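# Stand the table towel upright on top of the cubby

## Task

Take the rolled towel lying on the table and set it upright on one end on the cubby's top surface, where it must remain standing and stay rolled; meanwhile the second rolled towel must stay lying rolled inside the cubby, and the cubby must not be moved.

## Robot and tools

ROBOT. Two Doosan M1013 arms, left_arm and right_arm, each with a Robotiq 140 two-finger gripper and a wrist camera. The left gripper's fingers are rigid. The right gripper's fingers can hinge: a part held near the fingertips (outer quarter of the pads) is squeezed normally, but one held deeper toward the palm can be pulled inward, squeezed too hard, held loosely or dropped. Pressing the right fingertips against a surface folds them easily unless fully closed, which can spoil the next grip.

FRAMES. Scene frame: origin at table-top height midway between the nominal bases, +z up, +x outward over the table, left_arm toward +y (image left/right does not match these names). Actual bases: left_arm at (+0.025, +0.567, 0) m, right_arm at (-0.033, -0.669, 0) m, each with a tiny yaw. Each arm reports its hand pose, velocities and targets in its own base frame; fixed cameras and the table use the scene frame. The gripper's fingers point along its +z; they open and close along its y. end_effector_position is the point between closed pads; fingertips reach about 33 mm past it (9 mm when wide open).

ROW FORMAT (shared by execute_actions and move). 18 numbers, each -1 to 1: left_arm dx, dy, dz, rx, ry, rz, gripper position, force_limit, speed, then the same nine for right_arm. Always give all 18 even if one arm idles. The six pose numbers are an offset, not a pose: measured from that arm's Hand target at the start of the call/action, along that arm's own base axes; rx, ry, rz form one rotation vector about the hand position. Scale: 1.0 = 0.6 m or 180 degrees. Repeating an offset moves further. All six zero re-requests the current Hand target. Gripper position: +1 fully open (140 mm), about -0.8 pads touch, -1 closes until blocked. force_limit -1..+1 sets grip force (roughly 14 N to 58 N at slow close); speed -1..+1 sets finger speed (about 30 to 250 mm/s) and a fast close grips harder. Both start at +1. To leave a gripper unchanged, resend its last three numbers (0 is a real command).

TOOLS.
execute_actions(actions, cameras): actions is a list of actions, each a list of up to 15 rows at 1/30 s; a short list repeats its final row. Every row counts from the action's start pose. Empty actions returns state plus all camera images.
move(target, speed, blend, stop_force, zero, blocking, cameras): straight-line path to one row or a list of up to 15 rows (all offsets from the same starting Hand targets). speed in m/s, 0.002 to 2, default 0.25. blend in m rounds corners of a list. stop_force 10 to 80 N, one value, ends an arm's path when it feels that much push; use slowly and not while rotating the gripper; omit it when backing off a contact. zero (default true) re-zeros the force reading first. blocking=false returns early (not with stop_force). Paths do not avoid obstacles; max 10 s. Avoid paths passing near an arm's own base.
wait(seconds 0 to 10), stop(), zoom_image(camera, region [x0,y0,x1,y1] pixels, up to 504 square) on the newest image of cam_high, cam_low, cam_roll_left, cam_roll_right, cam_left_wrist or cam_right_wrist. clear_fault(arm) after a reported torque/force fault. read_manual(section "licences"). finished_scene(scene) ends the scene irreversibly; call it only when the towel stands on its own.

RESULTS. Hand target is the last commanded pose after clipping (the controller limits each step to 70 mm and 16 degrees from the measured hand); the gripper may stop short, so send the remaining gap as an offset. object_status: 0 moving, 1 blocked while opening, 2 blocked while closing (usually a grip), 3 reached the commanded position or pads met. position_measured is in counts: 3 open, 75 about 100 mm, 139 about 60 mm, 200 about 20 mm, 230 pads together. To tighten, raise force_limit and nudge position (-1 to -0.98); to loosen, open and reclose slowly. The move: line reports done, off_target, moving, held or fault, and limits such as paced or held. Joint torques, External joint torques and Flange force hint at contacts and load (noisy). Wrist depth gives a 7x7 grid of distances in mm. MOTOR HOT warns of overheating.

AVOID. Any fault: joint torque over the listed limits or 144 N net external force stops the arm until clear_fault. Never press the arms or fingers into each other, and never grip the other gripper. Do not slam into the table or cubby; stiff arms fault even slightly past a firm contact. Do not drop the towel, release it while moving, knock the cubby or the other towel, or let anything leave the table. Avoid long stretched-out holds that heat motors, and heavy off-centre loads that twist the wrist.

Each tool is called after "Call:" as name(argument=value, ...), one argument or row to a line, values as JSON.

## Session

Call:
execute_actions(
  actions=[],
)

Scene clock: 0.00 s.
left_arm: end_effector_position=(+0.5112, -1.0678, +0.3037) position_measured=3 object_status=3 end_effector_quat_wxyz=(+0.192, +0.753, -0.519, +0.355) | right_arm: end_effector_position=(+0.7612, -0.2320, +0.1326) position_measured=3 object_status=3 end_effector_quat_wxyz=(-0.519, +0.551, +0.652, -0.047)
Joint positions: left_arm=[-1.167 0.679 1.085 0.096 0.551 1.551] | right_arm=[-0.413 1.075 0.791 0.25 2.348 -0.51]
Joint velocities: within noise
Joint torques (N m): no reading
External joint torques (N m): no reading
Flange force (N): no reading
Wrist depth (mm): cam_left_wrist=[1279 1702 1930 1930 1802 1758 138 / 1432 1758 609 596 1676 1614 1578 / 1451 1590 539 529 521 511 500 / 1481 138 487 482 471 449 458 / 99 436 450 441 432 417 102 / 405 413 414 402 400 395 106 / 387 385 380 374 372 366 363] | cam_right_wrist=[622 650 806 556 416 330 275 / 695 716 655 470 364 298 252 / 1659 749 539 407 324 270 232 / 2116 144 457 358 293 251 201 / - 1671 1527 320 267 231 114 / 2261 1938 1537 1288 249 213 190 / 2116 1683 1424 1159 1003 851 179]
Hand target: left_arm +0.5112, -1.0678, +0.3037; +0.192, +0.753, -0.519, +0.355 | right_arm +0.7612, -0.2320, +0.1326; -0.519, +0.551, +0.652, -0.047
Tool commands: left_gripper/position=+1.0 left_gripper/force_limit=+1.0 left_gripper/speed=+1.0 right_gripper/position=+1.0 right_gripper/force_limit=+1.0 right_gripper/speed=+1.0
camera_calibration:
cam_left_wrist: T_world_to_cam=[[-0.917318, -0.391381, -0.0731298, 0.0823726], [-0.315699, 0.826893, -0.465384, 1.18718], [0.242613, -0.403818, -0.882083, -0.146509], [0, 0, 0, 1]] pos_world=[0.4859, -1.0086, 0.429287]
cam_right_wrist: T_world_to_cam=[[0.683588, 0.399234, -0.610999, -0.34267], [0.103911, -0.881843, -0.459951, -0.216318], [-0.722434, 0.250928, -0.644302, 0.836502], [0, 0, 0, 1]] pos_world=[0.861041, -0.263854, 0.230093]

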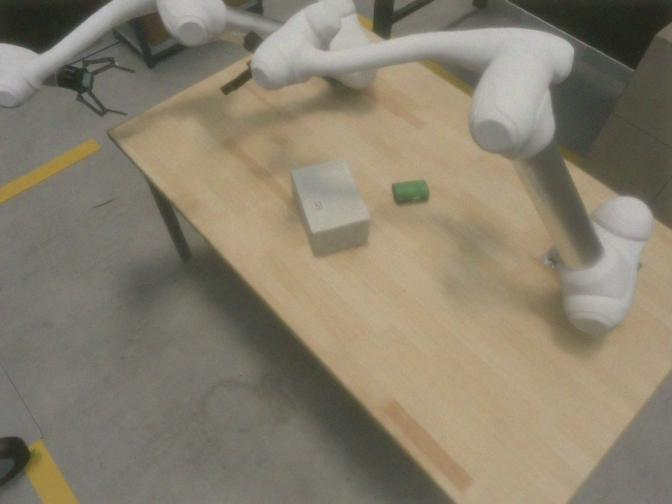

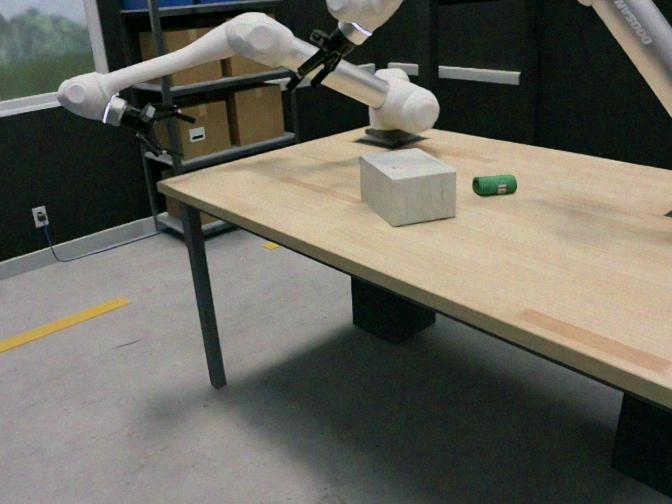

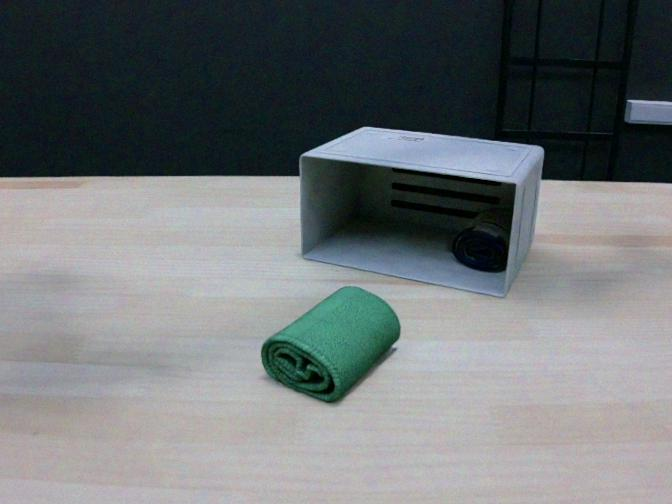

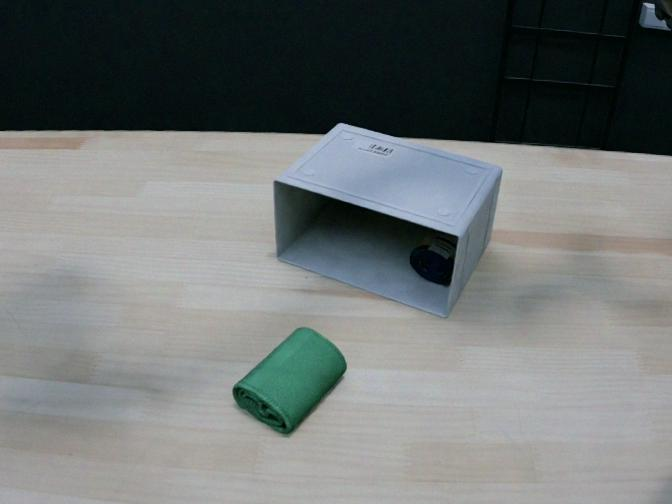

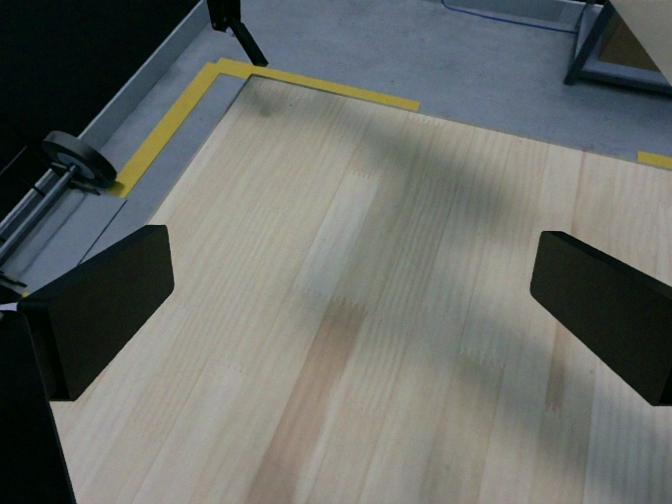

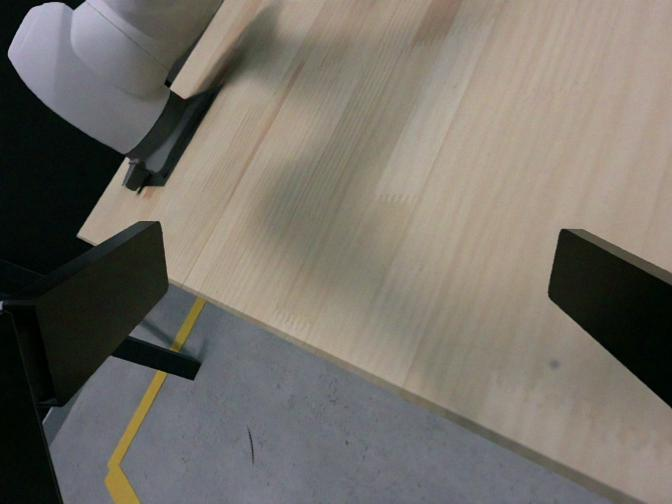

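Call:
move(
  target=[-0.467,0.85,-0.08,0.192,0.1876,0.181,1,1,1,0,0,0,0,0,0,1,1,1],
  speed=0.3,
  cameras=["cam_left_wrist","cam_high","cam_roll_right"],
)

Scene clock: 25.63 s.
left_arm: end_effector_position=(+0.2310, -0.5579, +0.2557) position_measured=3 object_status=3 end_effector_quat_wxyz=(+0.000, +0.955, -0.297, -0.001) | right_arm: end_effector_position=(+0.7612, -0.2320, +0.1326) position_measured=3 object_status=3 end_effector_quat_wxyz=(-0.519, +0.551, +0.652, -0.047)
Joint positions: left_arm=[-1.235 0.119 1.779 -0.001 1.244 0.939] | right_arm=[-0.413 1.075 0.791 0.25 2.348 -0.51]
Joint torques (N m): left_arm=[-0.72 -54.54 -35.35 4.17 0.04 0.12] | right_arm=[1.92 -129.11 -38.02 4.13 2.76 -0.21]
External joint torques (N m): left_arm=[0.67 2.65 -4.42 -0.07 -0.09 -0.12] | right_arm=[-1.8 -2.54 -0.82 0.44 -0.38 0.18]
Flange force (N): left_arm=[10.6 5.8 -4.1] | right_arm=[0.9 -2.9 1.0]
Wrist depth (mm): cam_left_wrist=[339 340 340 342 344 344 346 / 358 360 363 354 365 366 361 / 380 380 381 340 389 382 387 / 400 138 404 405 412 394 399 / 99 420 430 435 435 435 101 / 468 465 465 470 469 473 106 / 489 499 499 510 502 510 -] | cam_right_wrist=[627 655 815 554 413 331 274 / 703 721 663 470 364 297 251 / - 749 540 403 326 271 233 / - 144 456 358 292 251 202 / - 1647 1517 319 268 230 115 / 2306 1954 1527 1288 248 213 189 / 2023 1721 1349 1171 1025 848 179]
Hand target: left_arm +0.2310, -0.5578, +0.2557; +0.000, +0.955, -0.297, -0.001 | right_arm +0.7612, -0.2320, +0.1326; -0.519, +0.551, +0.652, -0.047
Off the commanded pose: left_arm 0.000 m, 0 deg | right_arm 0.000 m, 0 deg.
move: done
camera_calibration:
cam_left_wrist: T_world_to_cam=[[-0.56063, -0.828066, 0.00103421, -0.323465], [-0.779611, 0.528245, 0.3364, 0.39031], [-0.279108, 0.18779, -0.941719, 0.550815], [0, 0, 0, 1]] pos_world=[0.276682, -0.577467, 0.387747]
Images, in order (width x height): cam_high 672x504, cam_roll_right 672x504, cam_left_wrist 672x504.

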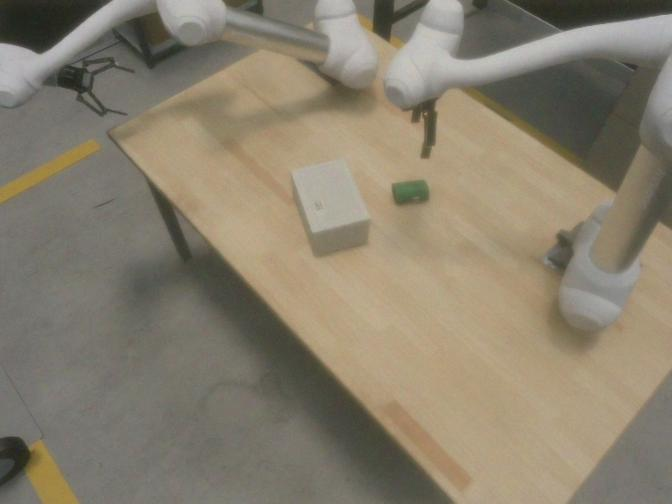

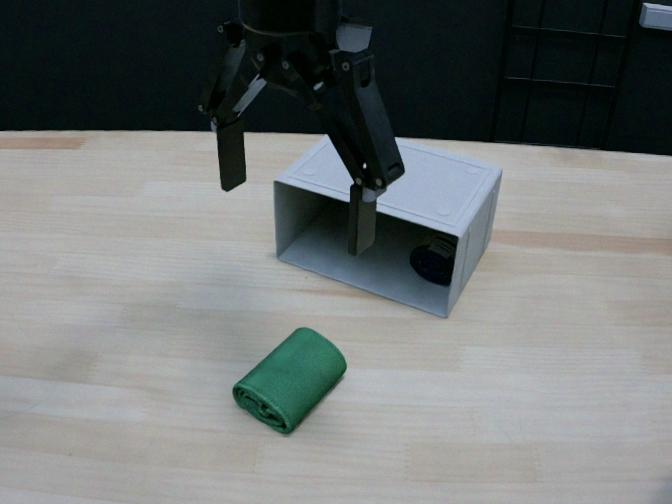

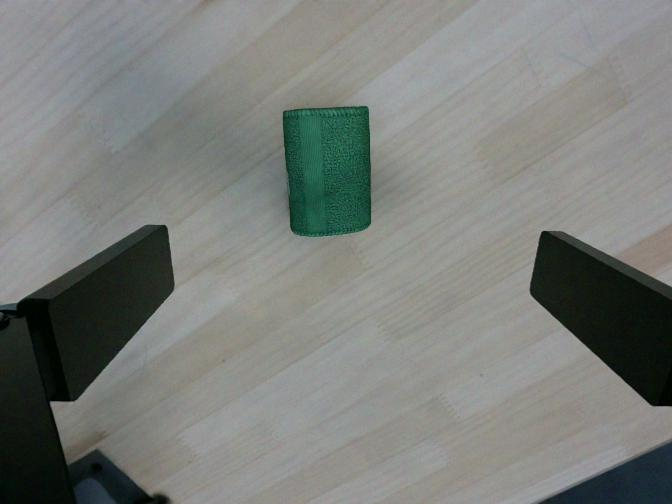

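Call:
move(
  target=[0.02,0.0208,-0.353,0,0,0,1,1,1,0,0,0,0,0,0,1,1,1],
  speed=0.12,
  stop_force=20,
  cameras=["cam_left_wrist","cam_roll_left"],
)

Scene clock: 33.77 s.
left_arm: end_effector_position=(+0.2430, -0.5454, +0.0439) position_measured=3 object_status=3 end_effector_quat_wxyz=(+0.000, +0.955, -0.297, -0.001) | right_arm: end_effector_position=(+0.7612, -0.2320, +0.1326) position_measured=3 object_status=3 end_effector_quat_wxyz=(-0.519, +0.551, +0.652, -0.047)
Joint positions: left_arm=[-1.209 0.29 2.005 -0.001 0.847 0.965] | right_arm=[-0.413 1.075 0.791 0.25 2.348 -0.51]
Joint torques (N m): left_arm=[-0.1 -62.24 -27.42 3.36 0.1 0.09] | right_arm=[2.6 -128.66 -38.28 4.1 2.76 -0.27]
External joint torques (N m): left_arm=[0.19 1.06 -4.18 -0.1 -0.16 -0.1] | right_arm=[-2.5 -3.26 -0.61 0.47 -0.38 0.24]
Flange force (N): left_arm=[8.0 4.7 -1.4] | right_arm=[1.1 -4.6 2.9]
Wrist depth (mm): cam_left_wrist=[155 155 156 155 156 156 157 / 164 163 162 161 161 165 166 / 173 175 172 122 131 175 175 / 182 139 185 134 188 182 182 / 99 193 199 - 199 199 102 / 214 212 213 217 215 215 212 / 228 228 231 231 231 233 232] | cam_right_wrist=[630 659 801 549 413 331 274 / 655 721 663 466 363 297 252 / - 746 543 406 325 271 232 / - 144 457 356 292 251 202 / - 1890 1527 320 266 231 115 / 2377 1938 1497 1281 247 213 190 / 2096 1636 1398 1165 1016 848 179]
Hand target: left_arm +0.2430, -0.5454, +0.0439; +0.000, +0.955, -0.297, -0.001 | right_arm +0.7612, -0.2320, +0.1326; -0.519, +0.551, +0.652, -0.047
Off the commanded pose: left_arm 0.000 m, 0 deg | right_arm 0.000 m, 0 deg.
move: done
camera_calibration:
cam_left_wrist: T_world_to_cam=[[-0.560551, -0.82812, 0.00105927, -0.306226], [-0.779634, 0.528162, 0.336475, 0.464225], [-0.279201, 0.187785, -0.941692, 0.352475], [0, 0, 0, 1]] pos_world=[0.288682, -0.564967, 0.176047]
Images, in order (width x height): cam_roll_left 672x504, cam_left_wrist 672x504.

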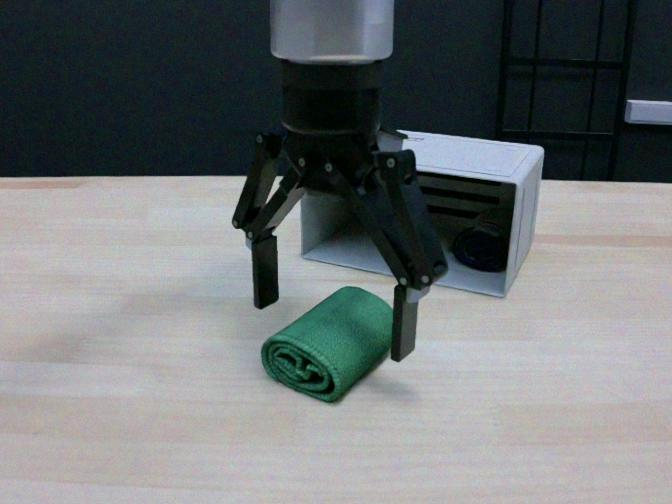

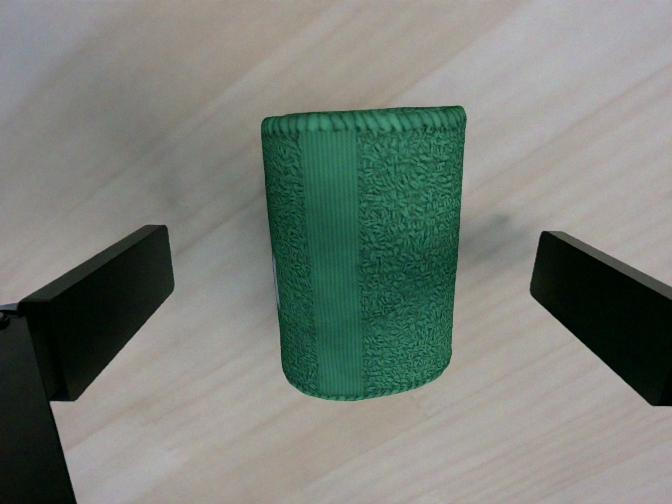

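Call:
move(
  target=[0,0,0,0,0,0,-1,-0.6,-1,0,0,0,0,0,0,1,1,1],
  cameras=["cam_left_wrist"],
)

Scene clock: 40.00 s.
left_arm: end_effector_position=(+0.2430, -0.5454, +0.0439) position_measured=163 object_status=0 end_effector_quat_wxyz=(+0.000, +0.955, -0.297, -0.001) | right_arm: end_effector_position=(+0.7612, -0.2320, +0.1326) position_measured=3 object_status=3 end_effector_quat_wxyz=(-0.519, +0.551, +0.652, -0.047)
Joint positions: left_arm=[-1.209 0.29 2.005 -0.001 0.847 0.965] | right_arm=[-0.413 1.075 0.791 0.25 2.348 -0.51]
Joint torques (N m): left_arm=[0.52 -54.3 -21.64 3.63 0.27 0.12] | right_arm=[1.75 -128.71 -38.15 4.14 2.76 -0.29]
External joint torques (N m): left_arm=[-0.3 -7.09 -9.79 -0.39 -0.3 -0.12] | right_arm=[-1.73 -3.18 -0.75 0.44 -0.38 0.26]
Flange force (N): left_arm=[7.2 5.3 -14.8] | right_arm=[1.5 -3.8 2.3]
Wrist depth (mm): cam_left_wrist=[155 155 155 156 156 156 157 / 163 163 164 161 163 166 166 / 173 174 174 - 175 175 175 / 184 184 181 - 142 187 187 / - 80 93 - 139 88 195 / - 73 57 - - 64 - / - - - 231 - - -] | cam_right_wrist=[632 650 795 558 415 330 274 / 674 712 653 474 365 298 252 / 2155 744 539 407 324 271 232 / 2096 144 458 356 294 252 201 / - 1647 1507 321 266 231 115 / 2283 1954 1580 1296 249 213 190 / 2116 1721 1357 1189 1011 839 179]
Hand target: left_arm +0.2430, -0.5454, +0.0439; +0.000, +0.955, -0.297, -0.001 | right_arm +0.7612, -0.2320, +0.1326; -0.519, +0.551, +0.652, -0.047
Off the commanded pose: left_arm 0.000 m, 0 deg | right_arm 0.000 m, 0 deg.
move: done
camera_calibration:
cam_left_wrist: T_world_to_cam=[[-0.560551, -0.82812, 0.00105927, -0.306226], [-0.779634, 0.528162, 0.336475, 0.464225], [-0.279201, 0.187785, -0.941692, 0.352475], [0, 0, 0, 1]] pos_world=[0.288682, -0.564967, 0.176047]
Images, in order (width x height): cam_left_wrist 672x504.

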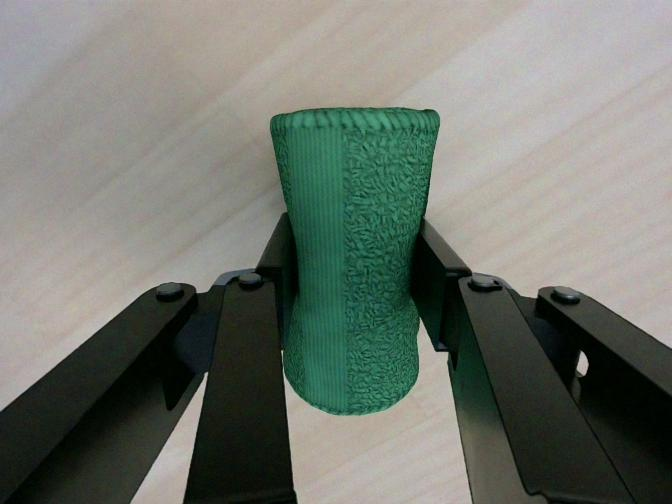

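Call:
move(
  target=[
    [0,0,0.35,0,0,0,-1,-0.6,-1,0,0,0,0,0,0,1,1,1],
    [0.418,-0.15,0.393,-0.283,-0.412,0,-1,-0.6,-1,0,0,0,0,0,0,1,1,1],
  ],
  blend=[0.05,0],
  speed=0.25,
  cameras=["cam_high","cam_roll_right","cam_roll_left","cam_left_wrist"],
)

Scene clock: 49.20 s.
left_arm: end_effector_position=(+0.4938, -0.6353, +0.2797) position_measured=173 object_status=2 end_effector_quat_wxyz=(+0.209, +0.676, -0.210, +0.675) | right_arm: end_effector_position=(+0.7612, -0.2320, +0.1326) position_measured=3 object_status=3 end_effector_quat_wxyz=(-0.519, +0.551, +0.652, -0.047)
Joint positions: left_arm=[-1.183 0.303 2.247 2.472 1.084 -1.217] | right_arm=[-0.413 1.075 0.791 0.25 2.348 -0.51]
Joint torques (N m): left_arm=[-0.18 -60.04 -23.92 -0.97 2.67 0.11] | right_arm=[2.33 -128.72 -37.95 4.07 2.74 -0.28]
External joint torques (N m): left_arm=[0.13 1.3 -4.08 -0.08 -0.08 -0.11] | right_arm=[-2.34 -2.18 -0.6 0.47 -0.38 0.25]
Flange force (N): left_arm=[-0.3 4.2 8.0] | right_arm=[0.4 -2.9 1.2]
Wrist depth (mm): cam_left_wrist=[1076 1272 1555 1832 - - 1984 / 1109 1368 1512 1578 905 908 1897 / 1264 1377 1533 116 2402 936 2059 / 1272 1441 1523 121 128 810 - / 1318 80 93 - 113 94 665 / - 73 - - - - - / - 65 - 236 - - -] | cam_right_wrist=[632 659 812 549 415 333 275 / 2005 727 651 468 365 299 253 / 2135 749 540 405 326 272 233 / 1938 144 458 358 293 251 201 / - 1647 1478 319 268 231 115 / 2306 1875 1548 1274 247 213 189 / 2041 1721 1415 1159 1016 845 179]
Hand target: left_arm +0.4938, -0.6354, +0.2797; +0.209, +0.676, -0.210, +0.675 | right_arm +0.7612, -0.2320, +0.1326; -0.519, +0.551, +0.652, -0.047
Off the commanded pose: left_arm 0.000 m, 0 deg | right_arm 0.000 m, 0 deg.
move: done
camera_calibration:
cam_left_wrist: T_world_to_cam=[[-0.567044, -0.823659, 0.00683305, -0.235995], [-0.281174, 0.185762, -0.941506, 0.521736], [0.77421, -0.535797, -0.336927, -0.487614], [0, 0, 0, 1]] pos_world=[0.390394, -0.55256, 0.32854]
Images, in order (width x height): cam_high 672x504, cam_roll_left 672x504, cam_roll_right 672x504, cam_left_wrist 672x504.

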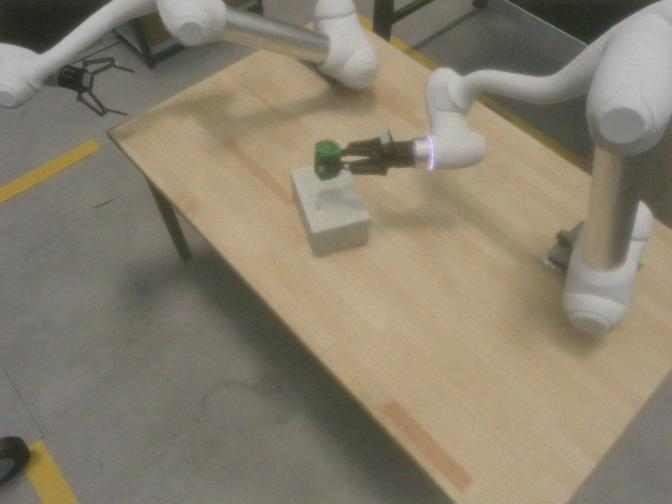

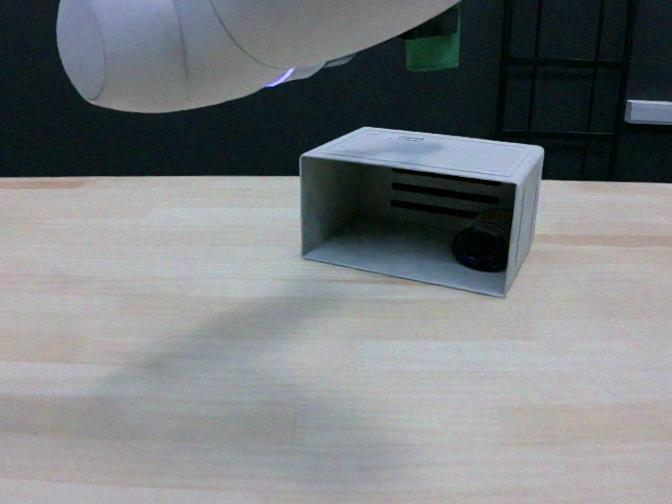

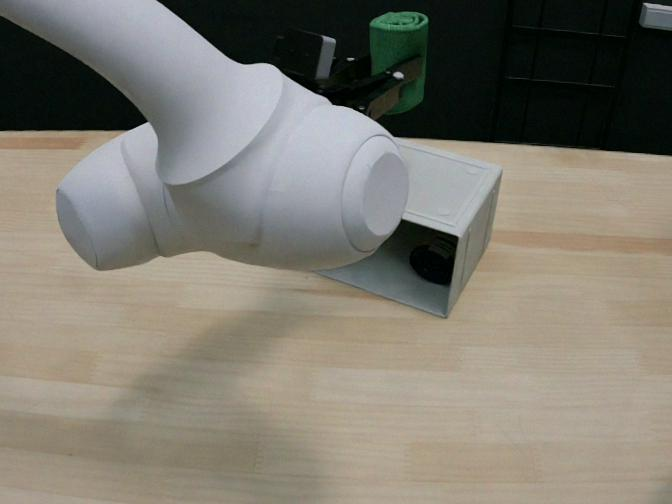

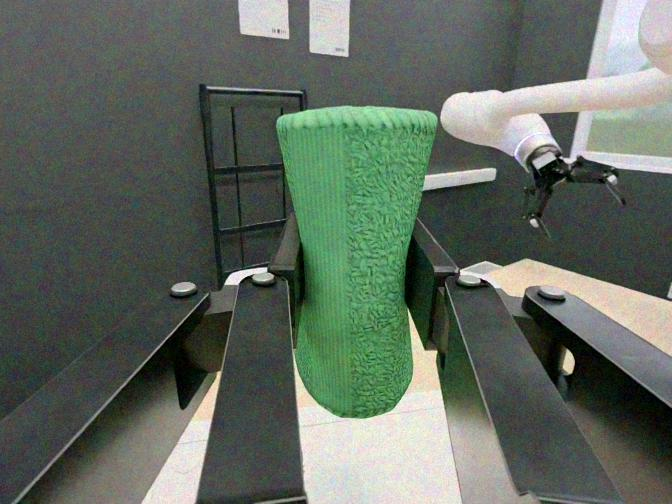

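Call:
move(
  target=[-0.023,-0.003,-0.08,0,0,0,-1,-0.6,-1,0,0,0,0,0,0,1,1,1],
  speed=0.1,
)

Call:
move(
  target=[0,0,-0.13,0,0,0,-1,-0.6,-1,0,0,0,0,0,0,1,1,1],
  speed=0.02,
  stop_force=10,
  cameras=["cam_high","cam_low","cam_roll_right","cam_left_wrist"],
)

Scene clock: 55.43 s.
left_arm: end_effector_position=(+0.4800, -0.6372, +0.2318) position_measured=173 object_status=2 end_effector_quat_wxyz=(+0.209, +0.676, -0.210, +0.675) | right_arm: end_effector_position=(+0.7612, -0.2320, +0.1326) position_measured=3 object_status=3 end_effector_quat_wxyz=(-0.519, +0.551, +0.652, -0.047)
Joint positions: left_arm=[-1.21 0.385 2.273 2.475 1.178 -1.279] | right_arm=[-0.413 1.075 0.791 0.25 2.348 -0.51]
Joint torques (N m): left_arm=[-0.48 -63.67 -20.12 -0.76 2.82 0.19] | right_arm=[2.55 -128.92 -37.86 4.09 2.73 -0.27]
External joint torques (N m): left_arm=[0.5 0.62 -4.01 -0.09 -0.16 -0.19] | right_arm=[-2.43 -2.22 -0.76 0.46 -0.36 0.24]
Flange force (N): left_arm=[0.1 3.3 7.6] | right_arm=[0.3 -2.8 0.6]
Wrist depth (mm): cam_left_wrist=[1215 1318 1491 1676 - 2002 730 / - - 1432 141 908 920 2099 / 1156 1602 - - 138 916 - / 1302 1512 132 122 127 759 789 / - 80 93 133 113 94 606 / - 73 - 152 - - - / - 65 - 180 - - -] | cam_right_wrist=[627 659 809 550 413 331 276 / 670 727 653 469 364 298 253 / - 739 536 406 324 271 232 / - 143 455 358 294 251 202 / - 1601 1548 321 267 231 115 / - 1890 1558 1267 248 213 189 / 2078 1721 1406 1171 1020 857 178]
Hand target: left_arm +0.4800, -0.6372, +0.2317; +0.209, +0.676, -0.210, +0.675 | right_arm +0.7612, -0.2320, +0.1326; -0.519, +0.551, +0.652, -0.047
Off the commanded pose: left_arm 0.000 m, 0 deg | right_arm 0.000 m, 0 deg.
move: done

Scene clock: 59.17 s.
left_arm: end_effector_position=(+0.4800, -0.6371, +0.1770) position_measured=173 object_status=2 end_effector_quat_wxyz=(+0.209, +0.676, -0.210, +0.675) | right_arm: end_effector_position=(+0.7612, -0.2320, +0.1326) position_measured=3 object_status=3 end_effector_quat_wxyz=(-0.519, +0.551, +0.652, -0.047)
Joint positions: left_arm=[-1.21 0.491 2.284 2.501 1.271 -1.354] | right_arm=[-0.413 1.075 0.791 0.25 2.348 -0.51]
Joint torques (N m): left_arm=[-0.76 -60.97 -10.57 -1.33 -1.02 0.15] | right_arm=[1.46 -128.55 -38.21 4.08 2.71 -0.26]
External joint torques (N m): left_arm=[0.86 -7.76 -9.3 0.65 3.74 -0.15] | right_arm=[-1.12 -2.66 -0.5 0.48 -0.35 0.23]
Flange force (N): left_arm=[9.6 2.8 7.7] | right_arm=[1.6 -3.1 2.5]
Wrist depth (mm): cam_left_wrist=[1162 1335 1432 1663 2184 832 748 / 1208 1368 1432 117 2079 961 1966 / 1257 1404 1567 122 - - - / 1272 1555 1523 125 127 700 636 / 1295 80 93 130 127 94 493 / - 73 - 139 139 64 - / - 65 - 121 112 - -] | cam_right_wrist=[637 653 812 552 416 331 274 / 676 723 651 469 364 298 252 / - 746 536 409 324 272 233 / 2078 144 458 356 293 251 201 / - 1954 1507 319 267 231 115 / 2329 2005 1537 1274 249 213 189 / 2078 1708 1381 1183 1007 842 179]
Hand target: left_arm +0.4800, -0.6371, +0.1770; +0.209, +0.676, -0.210, +0.675 (not the last commanded pose) | right_arm +0.7612, -0.2320, +0.1326; -0.519, +0.551, +0.652, -0.047
Off the commanded pose: left_arm 0.023 m, 0 deg | right_arm 0.000 m, 0 deg.
move: contact (left_arm)
camera_calibration:
cam_left_wrist: T_world_to_cam=[[-0.567073, -0.82364, 0.00673158, -0.244556], [-0.281185, 0.1859, -0.941476, 0.421477], [0.774185, -0.535779, -0.337014, -0.51249], [0, 0, 0, 1]] pos_world=[0.376594, -0.55436, 0.22574]
Images, in order (width x height): cam_high 672x504, cam_low 672x504, cam_roll_right 672x504, cam_left_wrist 672x504.

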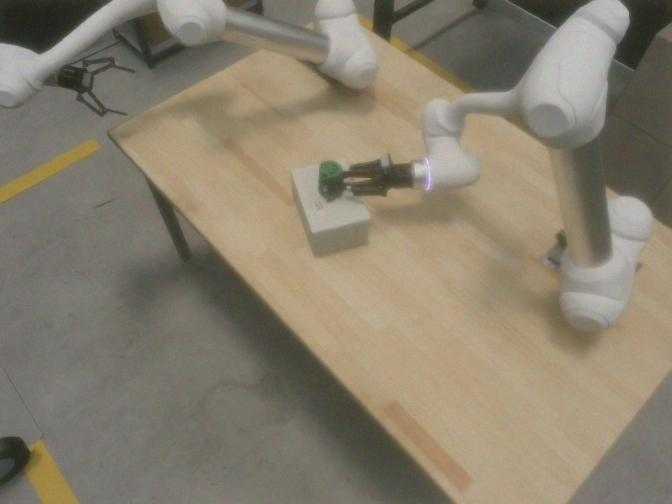

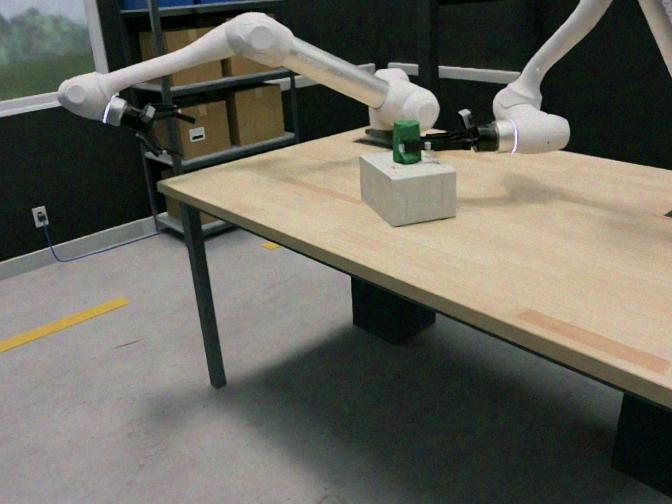

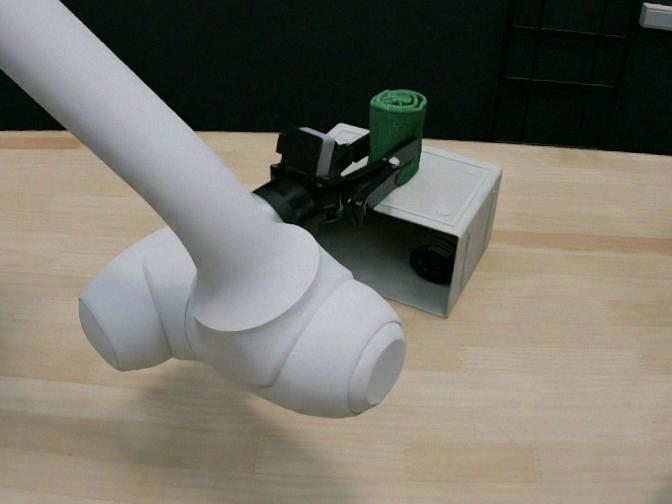

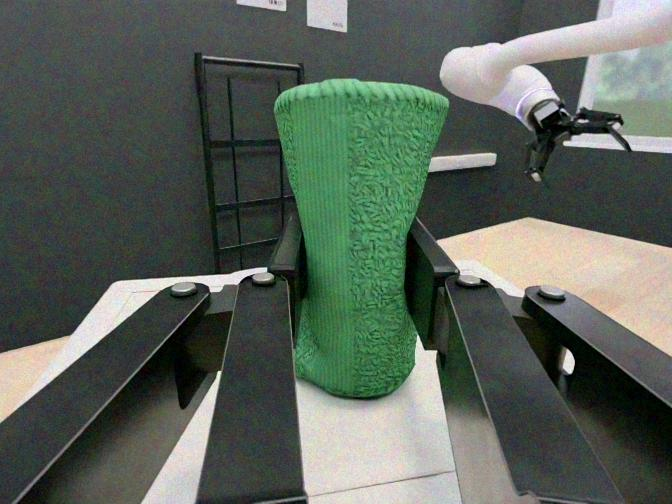

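Call:
move(
  target=[0,0,0.004,0,0,0,-1,-0.6,-1,0,0,0,0,0,0,1,1,1],
  speed=0.02,
)

Call:
move(
  target=[0,0,0,0,0,0,0.4,-0.6,-1,0,0,0,0,0,0,1,1,1],
  cameras=["cam_low","cam_left_wrist"],
)

Scene clock: 63.57 s.
left_arm: end_effector_position=(+0.4800, -0.6371, +0.1794) position_measured=173 object_status=2 end_effector_quat_wxyz=(+0.209, +0.676, -0.210, +0.675) | right_arm: end_effector_position=(+0.7612, -0.2320, +0.1326) position_measured=3 object_status=3 end_effector_quat_wxyz=(-0.519, +0.551, +0.652, -0.047)
Joint positions: left_arm=[-1.21 0.486 2.284 2.5 1.267 -1.351] | right_arm=[-0.413 1.075 0.791 0.25 2.348 -0.51]
Joint torques (N m): left_arm=[0.11 -67.09 -14.92 -0.86 1.87 0.17] | right_arm=[2.04 -129.03 -37.95 4.06 2.71 -0.22]
External joint torques (N m): left_arm=[-0.1 -1.86 -5.12 0.18 0.86 -0.17] | right_arm=[-1.63 -2.02 -0.66 0.49 -0.34 0.19]
Flange force (N): left_arm=[2.5 3.8 6.2] | right_arm=[0.7 -2.2 0.8]
Wrist depth (mm): cam_left_wrist=[1150 1295 1491 1602 - 825 759 / 1169 1208 1501 2162 120 912 2040 / 1228 1422 1533 - 123 893 2059 / 1302 1302 117 122 126 686 632 / - 80 93 - 126 94 498 / - 73 - 141 142 64 - / - 65 - 119 - - -] | cam_right_wrist=[628 651 809 550 416 330 275 / 684 712 661 468 363 298 251 / - 746 541 405 324 271 233 / 2135 143 458 358 293 251 202 / - 1613 1517 319 267 231 114 / 2283 1830 1548 1296 248 213 190 / 2059 1683 1381 1177 1030 848 179]
Hand target: left_arm +0.4800, -0.6371, +0.1794; +0.209, +0.676, -0.210, +0.675 | right_arm +0.7612, -0.2320, +0.1326; -0.519, +0.551, +0.652, -0.047
Off the commanded pose: left_arm 0.000 m, 0 deg | right_arm 0.000 m, 0 deg.
move: done

Scene clock: 65.80 s.
left_arm: end_effector_position=(+0.4800, -0.6371, +0.1794) position_measured=78 object_status=0 end_effector_quat_wxyz=(+0.209, +0.676, -0.210, +0.675) | right_arm: end_effector_position=(+0.7612, -0.2320, +0.1326) position_measured=3 object_status=3 end_effector_quat_wxyz=(-0.519, +0.551, +0.652, -0.047)
Joint positions: left_arm=[-1.21 0.486 2.284 2.5 1.267 -1.351] | right_arm=[-0.413 1.075 0.791 0.25 2.348 -0.51]
Joint torques (N m): left_arm=[-0.43 -68.98 -15.88 -0.62 2.81 0.07] | right_arm=[2.2 -128.74 -38.13 4.05 2.73 -0.28]
External joint torques (N m): left_arm=[0.43 0.68 -4.09 -0.07 -0.13 -0.07] | right_arm=[-2.52 -3.42 -0.84 0.54 -0.34 0.25]
Flange force (N): left_arm=[-0.8 3.6 7.6] | right_arm=[1.2 -4.4 2.0]
Wrist depth (mm): cam_left_wrist=[1162 1318 1512 1676 2184 798 721 / 1181 1471 1432 116 126 936 1984 / 1228 1310 1533 119 127 - - / 1279 1404 146 127 160 146 643 / - 80 173 - 188 116 89 / - 134 148 142 144 143 - / - - 119 119 123 120 -] | cam_right_wrist=[630 653 812 552 415 329 275 / 661 716 651 472 366 297 251 / - 749 534 406 323 272 232 / - 144 458 357 292 252 201 / - 1590 1517 318 267 231 114 / 2329 2023 1558 1303 246 213 189 / 2059 1671 1406 1253 1016 854 179]
Hand target: left_arm +0.4800, -0.6371, +0.1794; +0.209, +0.676, -0.210, +0.675 | right_arm +0.7612, -0.2320, +0.1326; -0.519, +0.551, +0.652, -0.047
Off the commanded pose: left_arm 0.000 m, 0 deg | right_arm 0.000 m, 0 deg.
move: done
camera_calibration:
cam_left_wrist: T_world_to_cam=[[-0.567051, -0.823654, 0.00681026, -0.244608], [-0.28116, 0.185782, -0.941506, 0.423763], [0.774211, -0.535797, -0.336927, -0.511688], [0, 0, 0, 1]] pos_world=[0.376594, -0.55436, 0.22824]
Images, in order (width x height): cam_low 672x504, cam_left_wrist 672x504.

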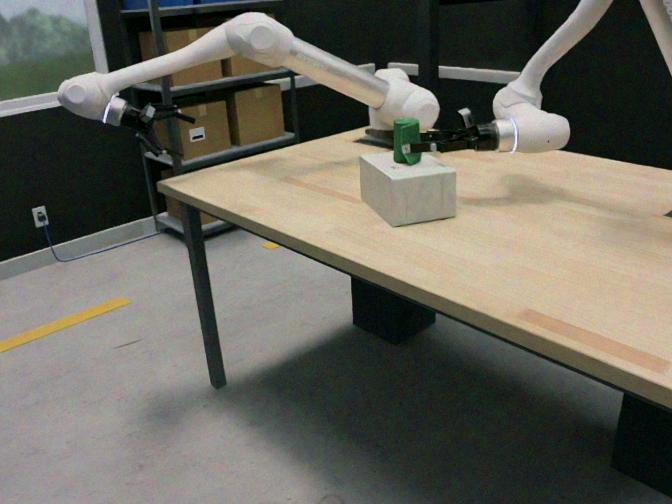

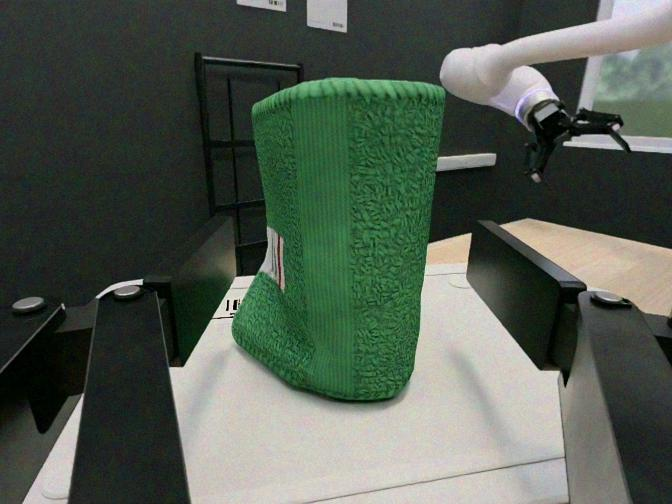

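Call:
move(
  target=[
    [0,0,0,0,0,0,1,-0.6,-0.8,0,0,0,0,0,0,1,1,1],
    [-0.179,0.123,0,0,0,0,1,-0.6,-0.8,0,0,0,0,0,0,1,1,1],
  ],
  speed=0.1,
  cameras=["cam_low","cam_left_wrist","cam_roll_right"],
)

Scene clock: 73.57 s.
left_arm: end_effector_position=(+0.3726, -0.5634, +0.1794) position_measured=3 object_status=3 end_effector_quat_wxyz=(+0.209, +0.676, -0.210, +0.675) | right_arm: end_effector_position=(+0.7612, -0.2320, +0.1326) position_measured=3 object_status=3 end_effector_quat_wxyz=(-0.519, +0.551, +0.652, -0.047)
Joint positions: left_arm=[-1.403 0.409 2.48 2.325 1.395 -1.387] | right_arm=[-0.413 1.075 0.791 0.25 2.348 -0.51]
Joint torques (N m): left_arm=[-2.09 -57.51 -11.88 -0.13 2.79 0.12] | right_arm=[2.37 -128.31 -38.31 4.17 2.81 -0.24]
External joint torques (N m): left_arm=[2.19 0.59 -3.55 -0.13 -0.12 -0.12] | right_arm=[-2.48 -3.19 -0.42 0.4 -0.44 0.21]
Flange force (N): left_arm=[-1.0 0.7 9.1] | right_arm=[1.0 -4.9 3.7]
Wrist depth (mm): cam_left_wrist=[1243 1279 1567 1772 - 924 795 / 1295 1491 1650 246 1070 1060 2059 / 1326 - 1716 - - 2605 - / 1318 128 273 262 307 276 649 / 99 119 231 386 336 240 102 / 304 327 - - 331 345 106 / 269 267 269 262 262 275 277] | cam_right_wrist=[630 661 818 560 411 331 275 / 666 716 655 467 364 298 252 / - 754 541 406 325 270 232 / - 144 457 358 294 252 201 / - 1647 1537 319 268 230 114 / 2261 1938 1548 1260 248 213 189 / 2116 1721 1381 1171 1025 836 179]
Hand target: left_arm +0.3726, -0.5633, +0.1794; +0.209, +0.676, -0.210, +0.675 | right_arm +0.7612, -0.2320, +0.1326; -0.519, +0.551, +0.652, -0.047
Off the commanded pose: left_arm 0.000 m, 0 deg | right_arm 0.000 m, 0 deg.
move: done
camera_calibration:
cam_left_wrist: T_world_to_cam=[[-0.567051, -0.823654, 0.00681026, -0.244723], [-0.28116, 0.185782, -0.941506, 0.379855], [0.774211, -0.535797, -0.336927, -0.388996], [0, 0, 0, 1]] pos_world=[0.269194, -0.48056, 0.22824]
Images, in order (width x height): cam_low 672x504, cam_roll_right 672x504, cam_left_wrist 672x504.

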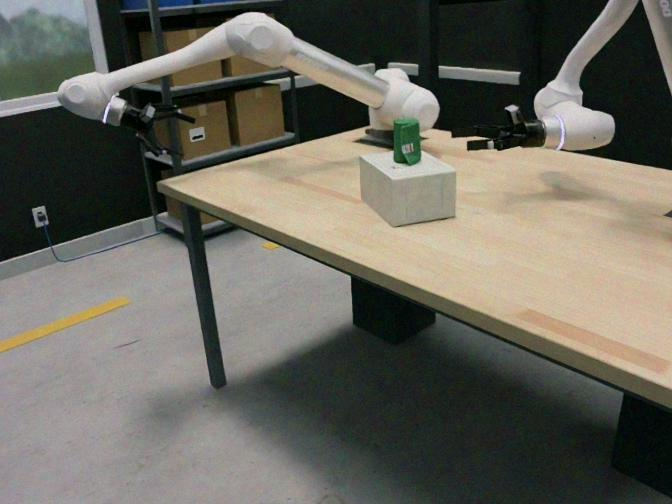

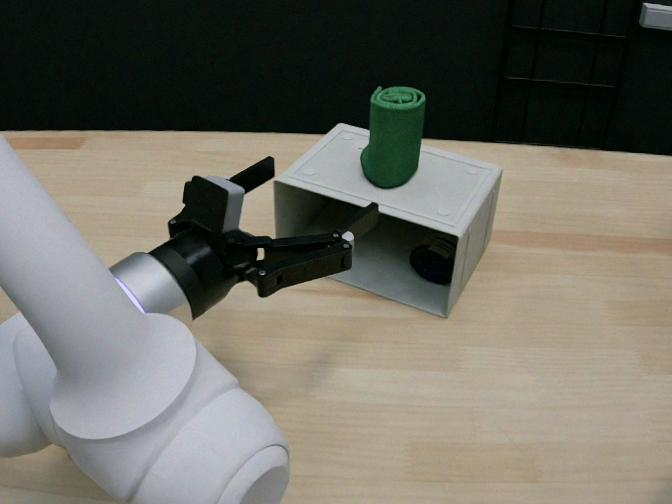

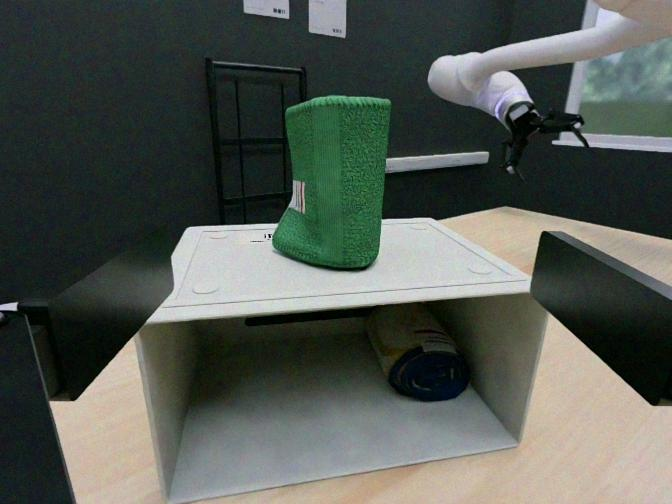

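Call:
finished_scene(
  scene=2,
)

The scene is finished: the task was done.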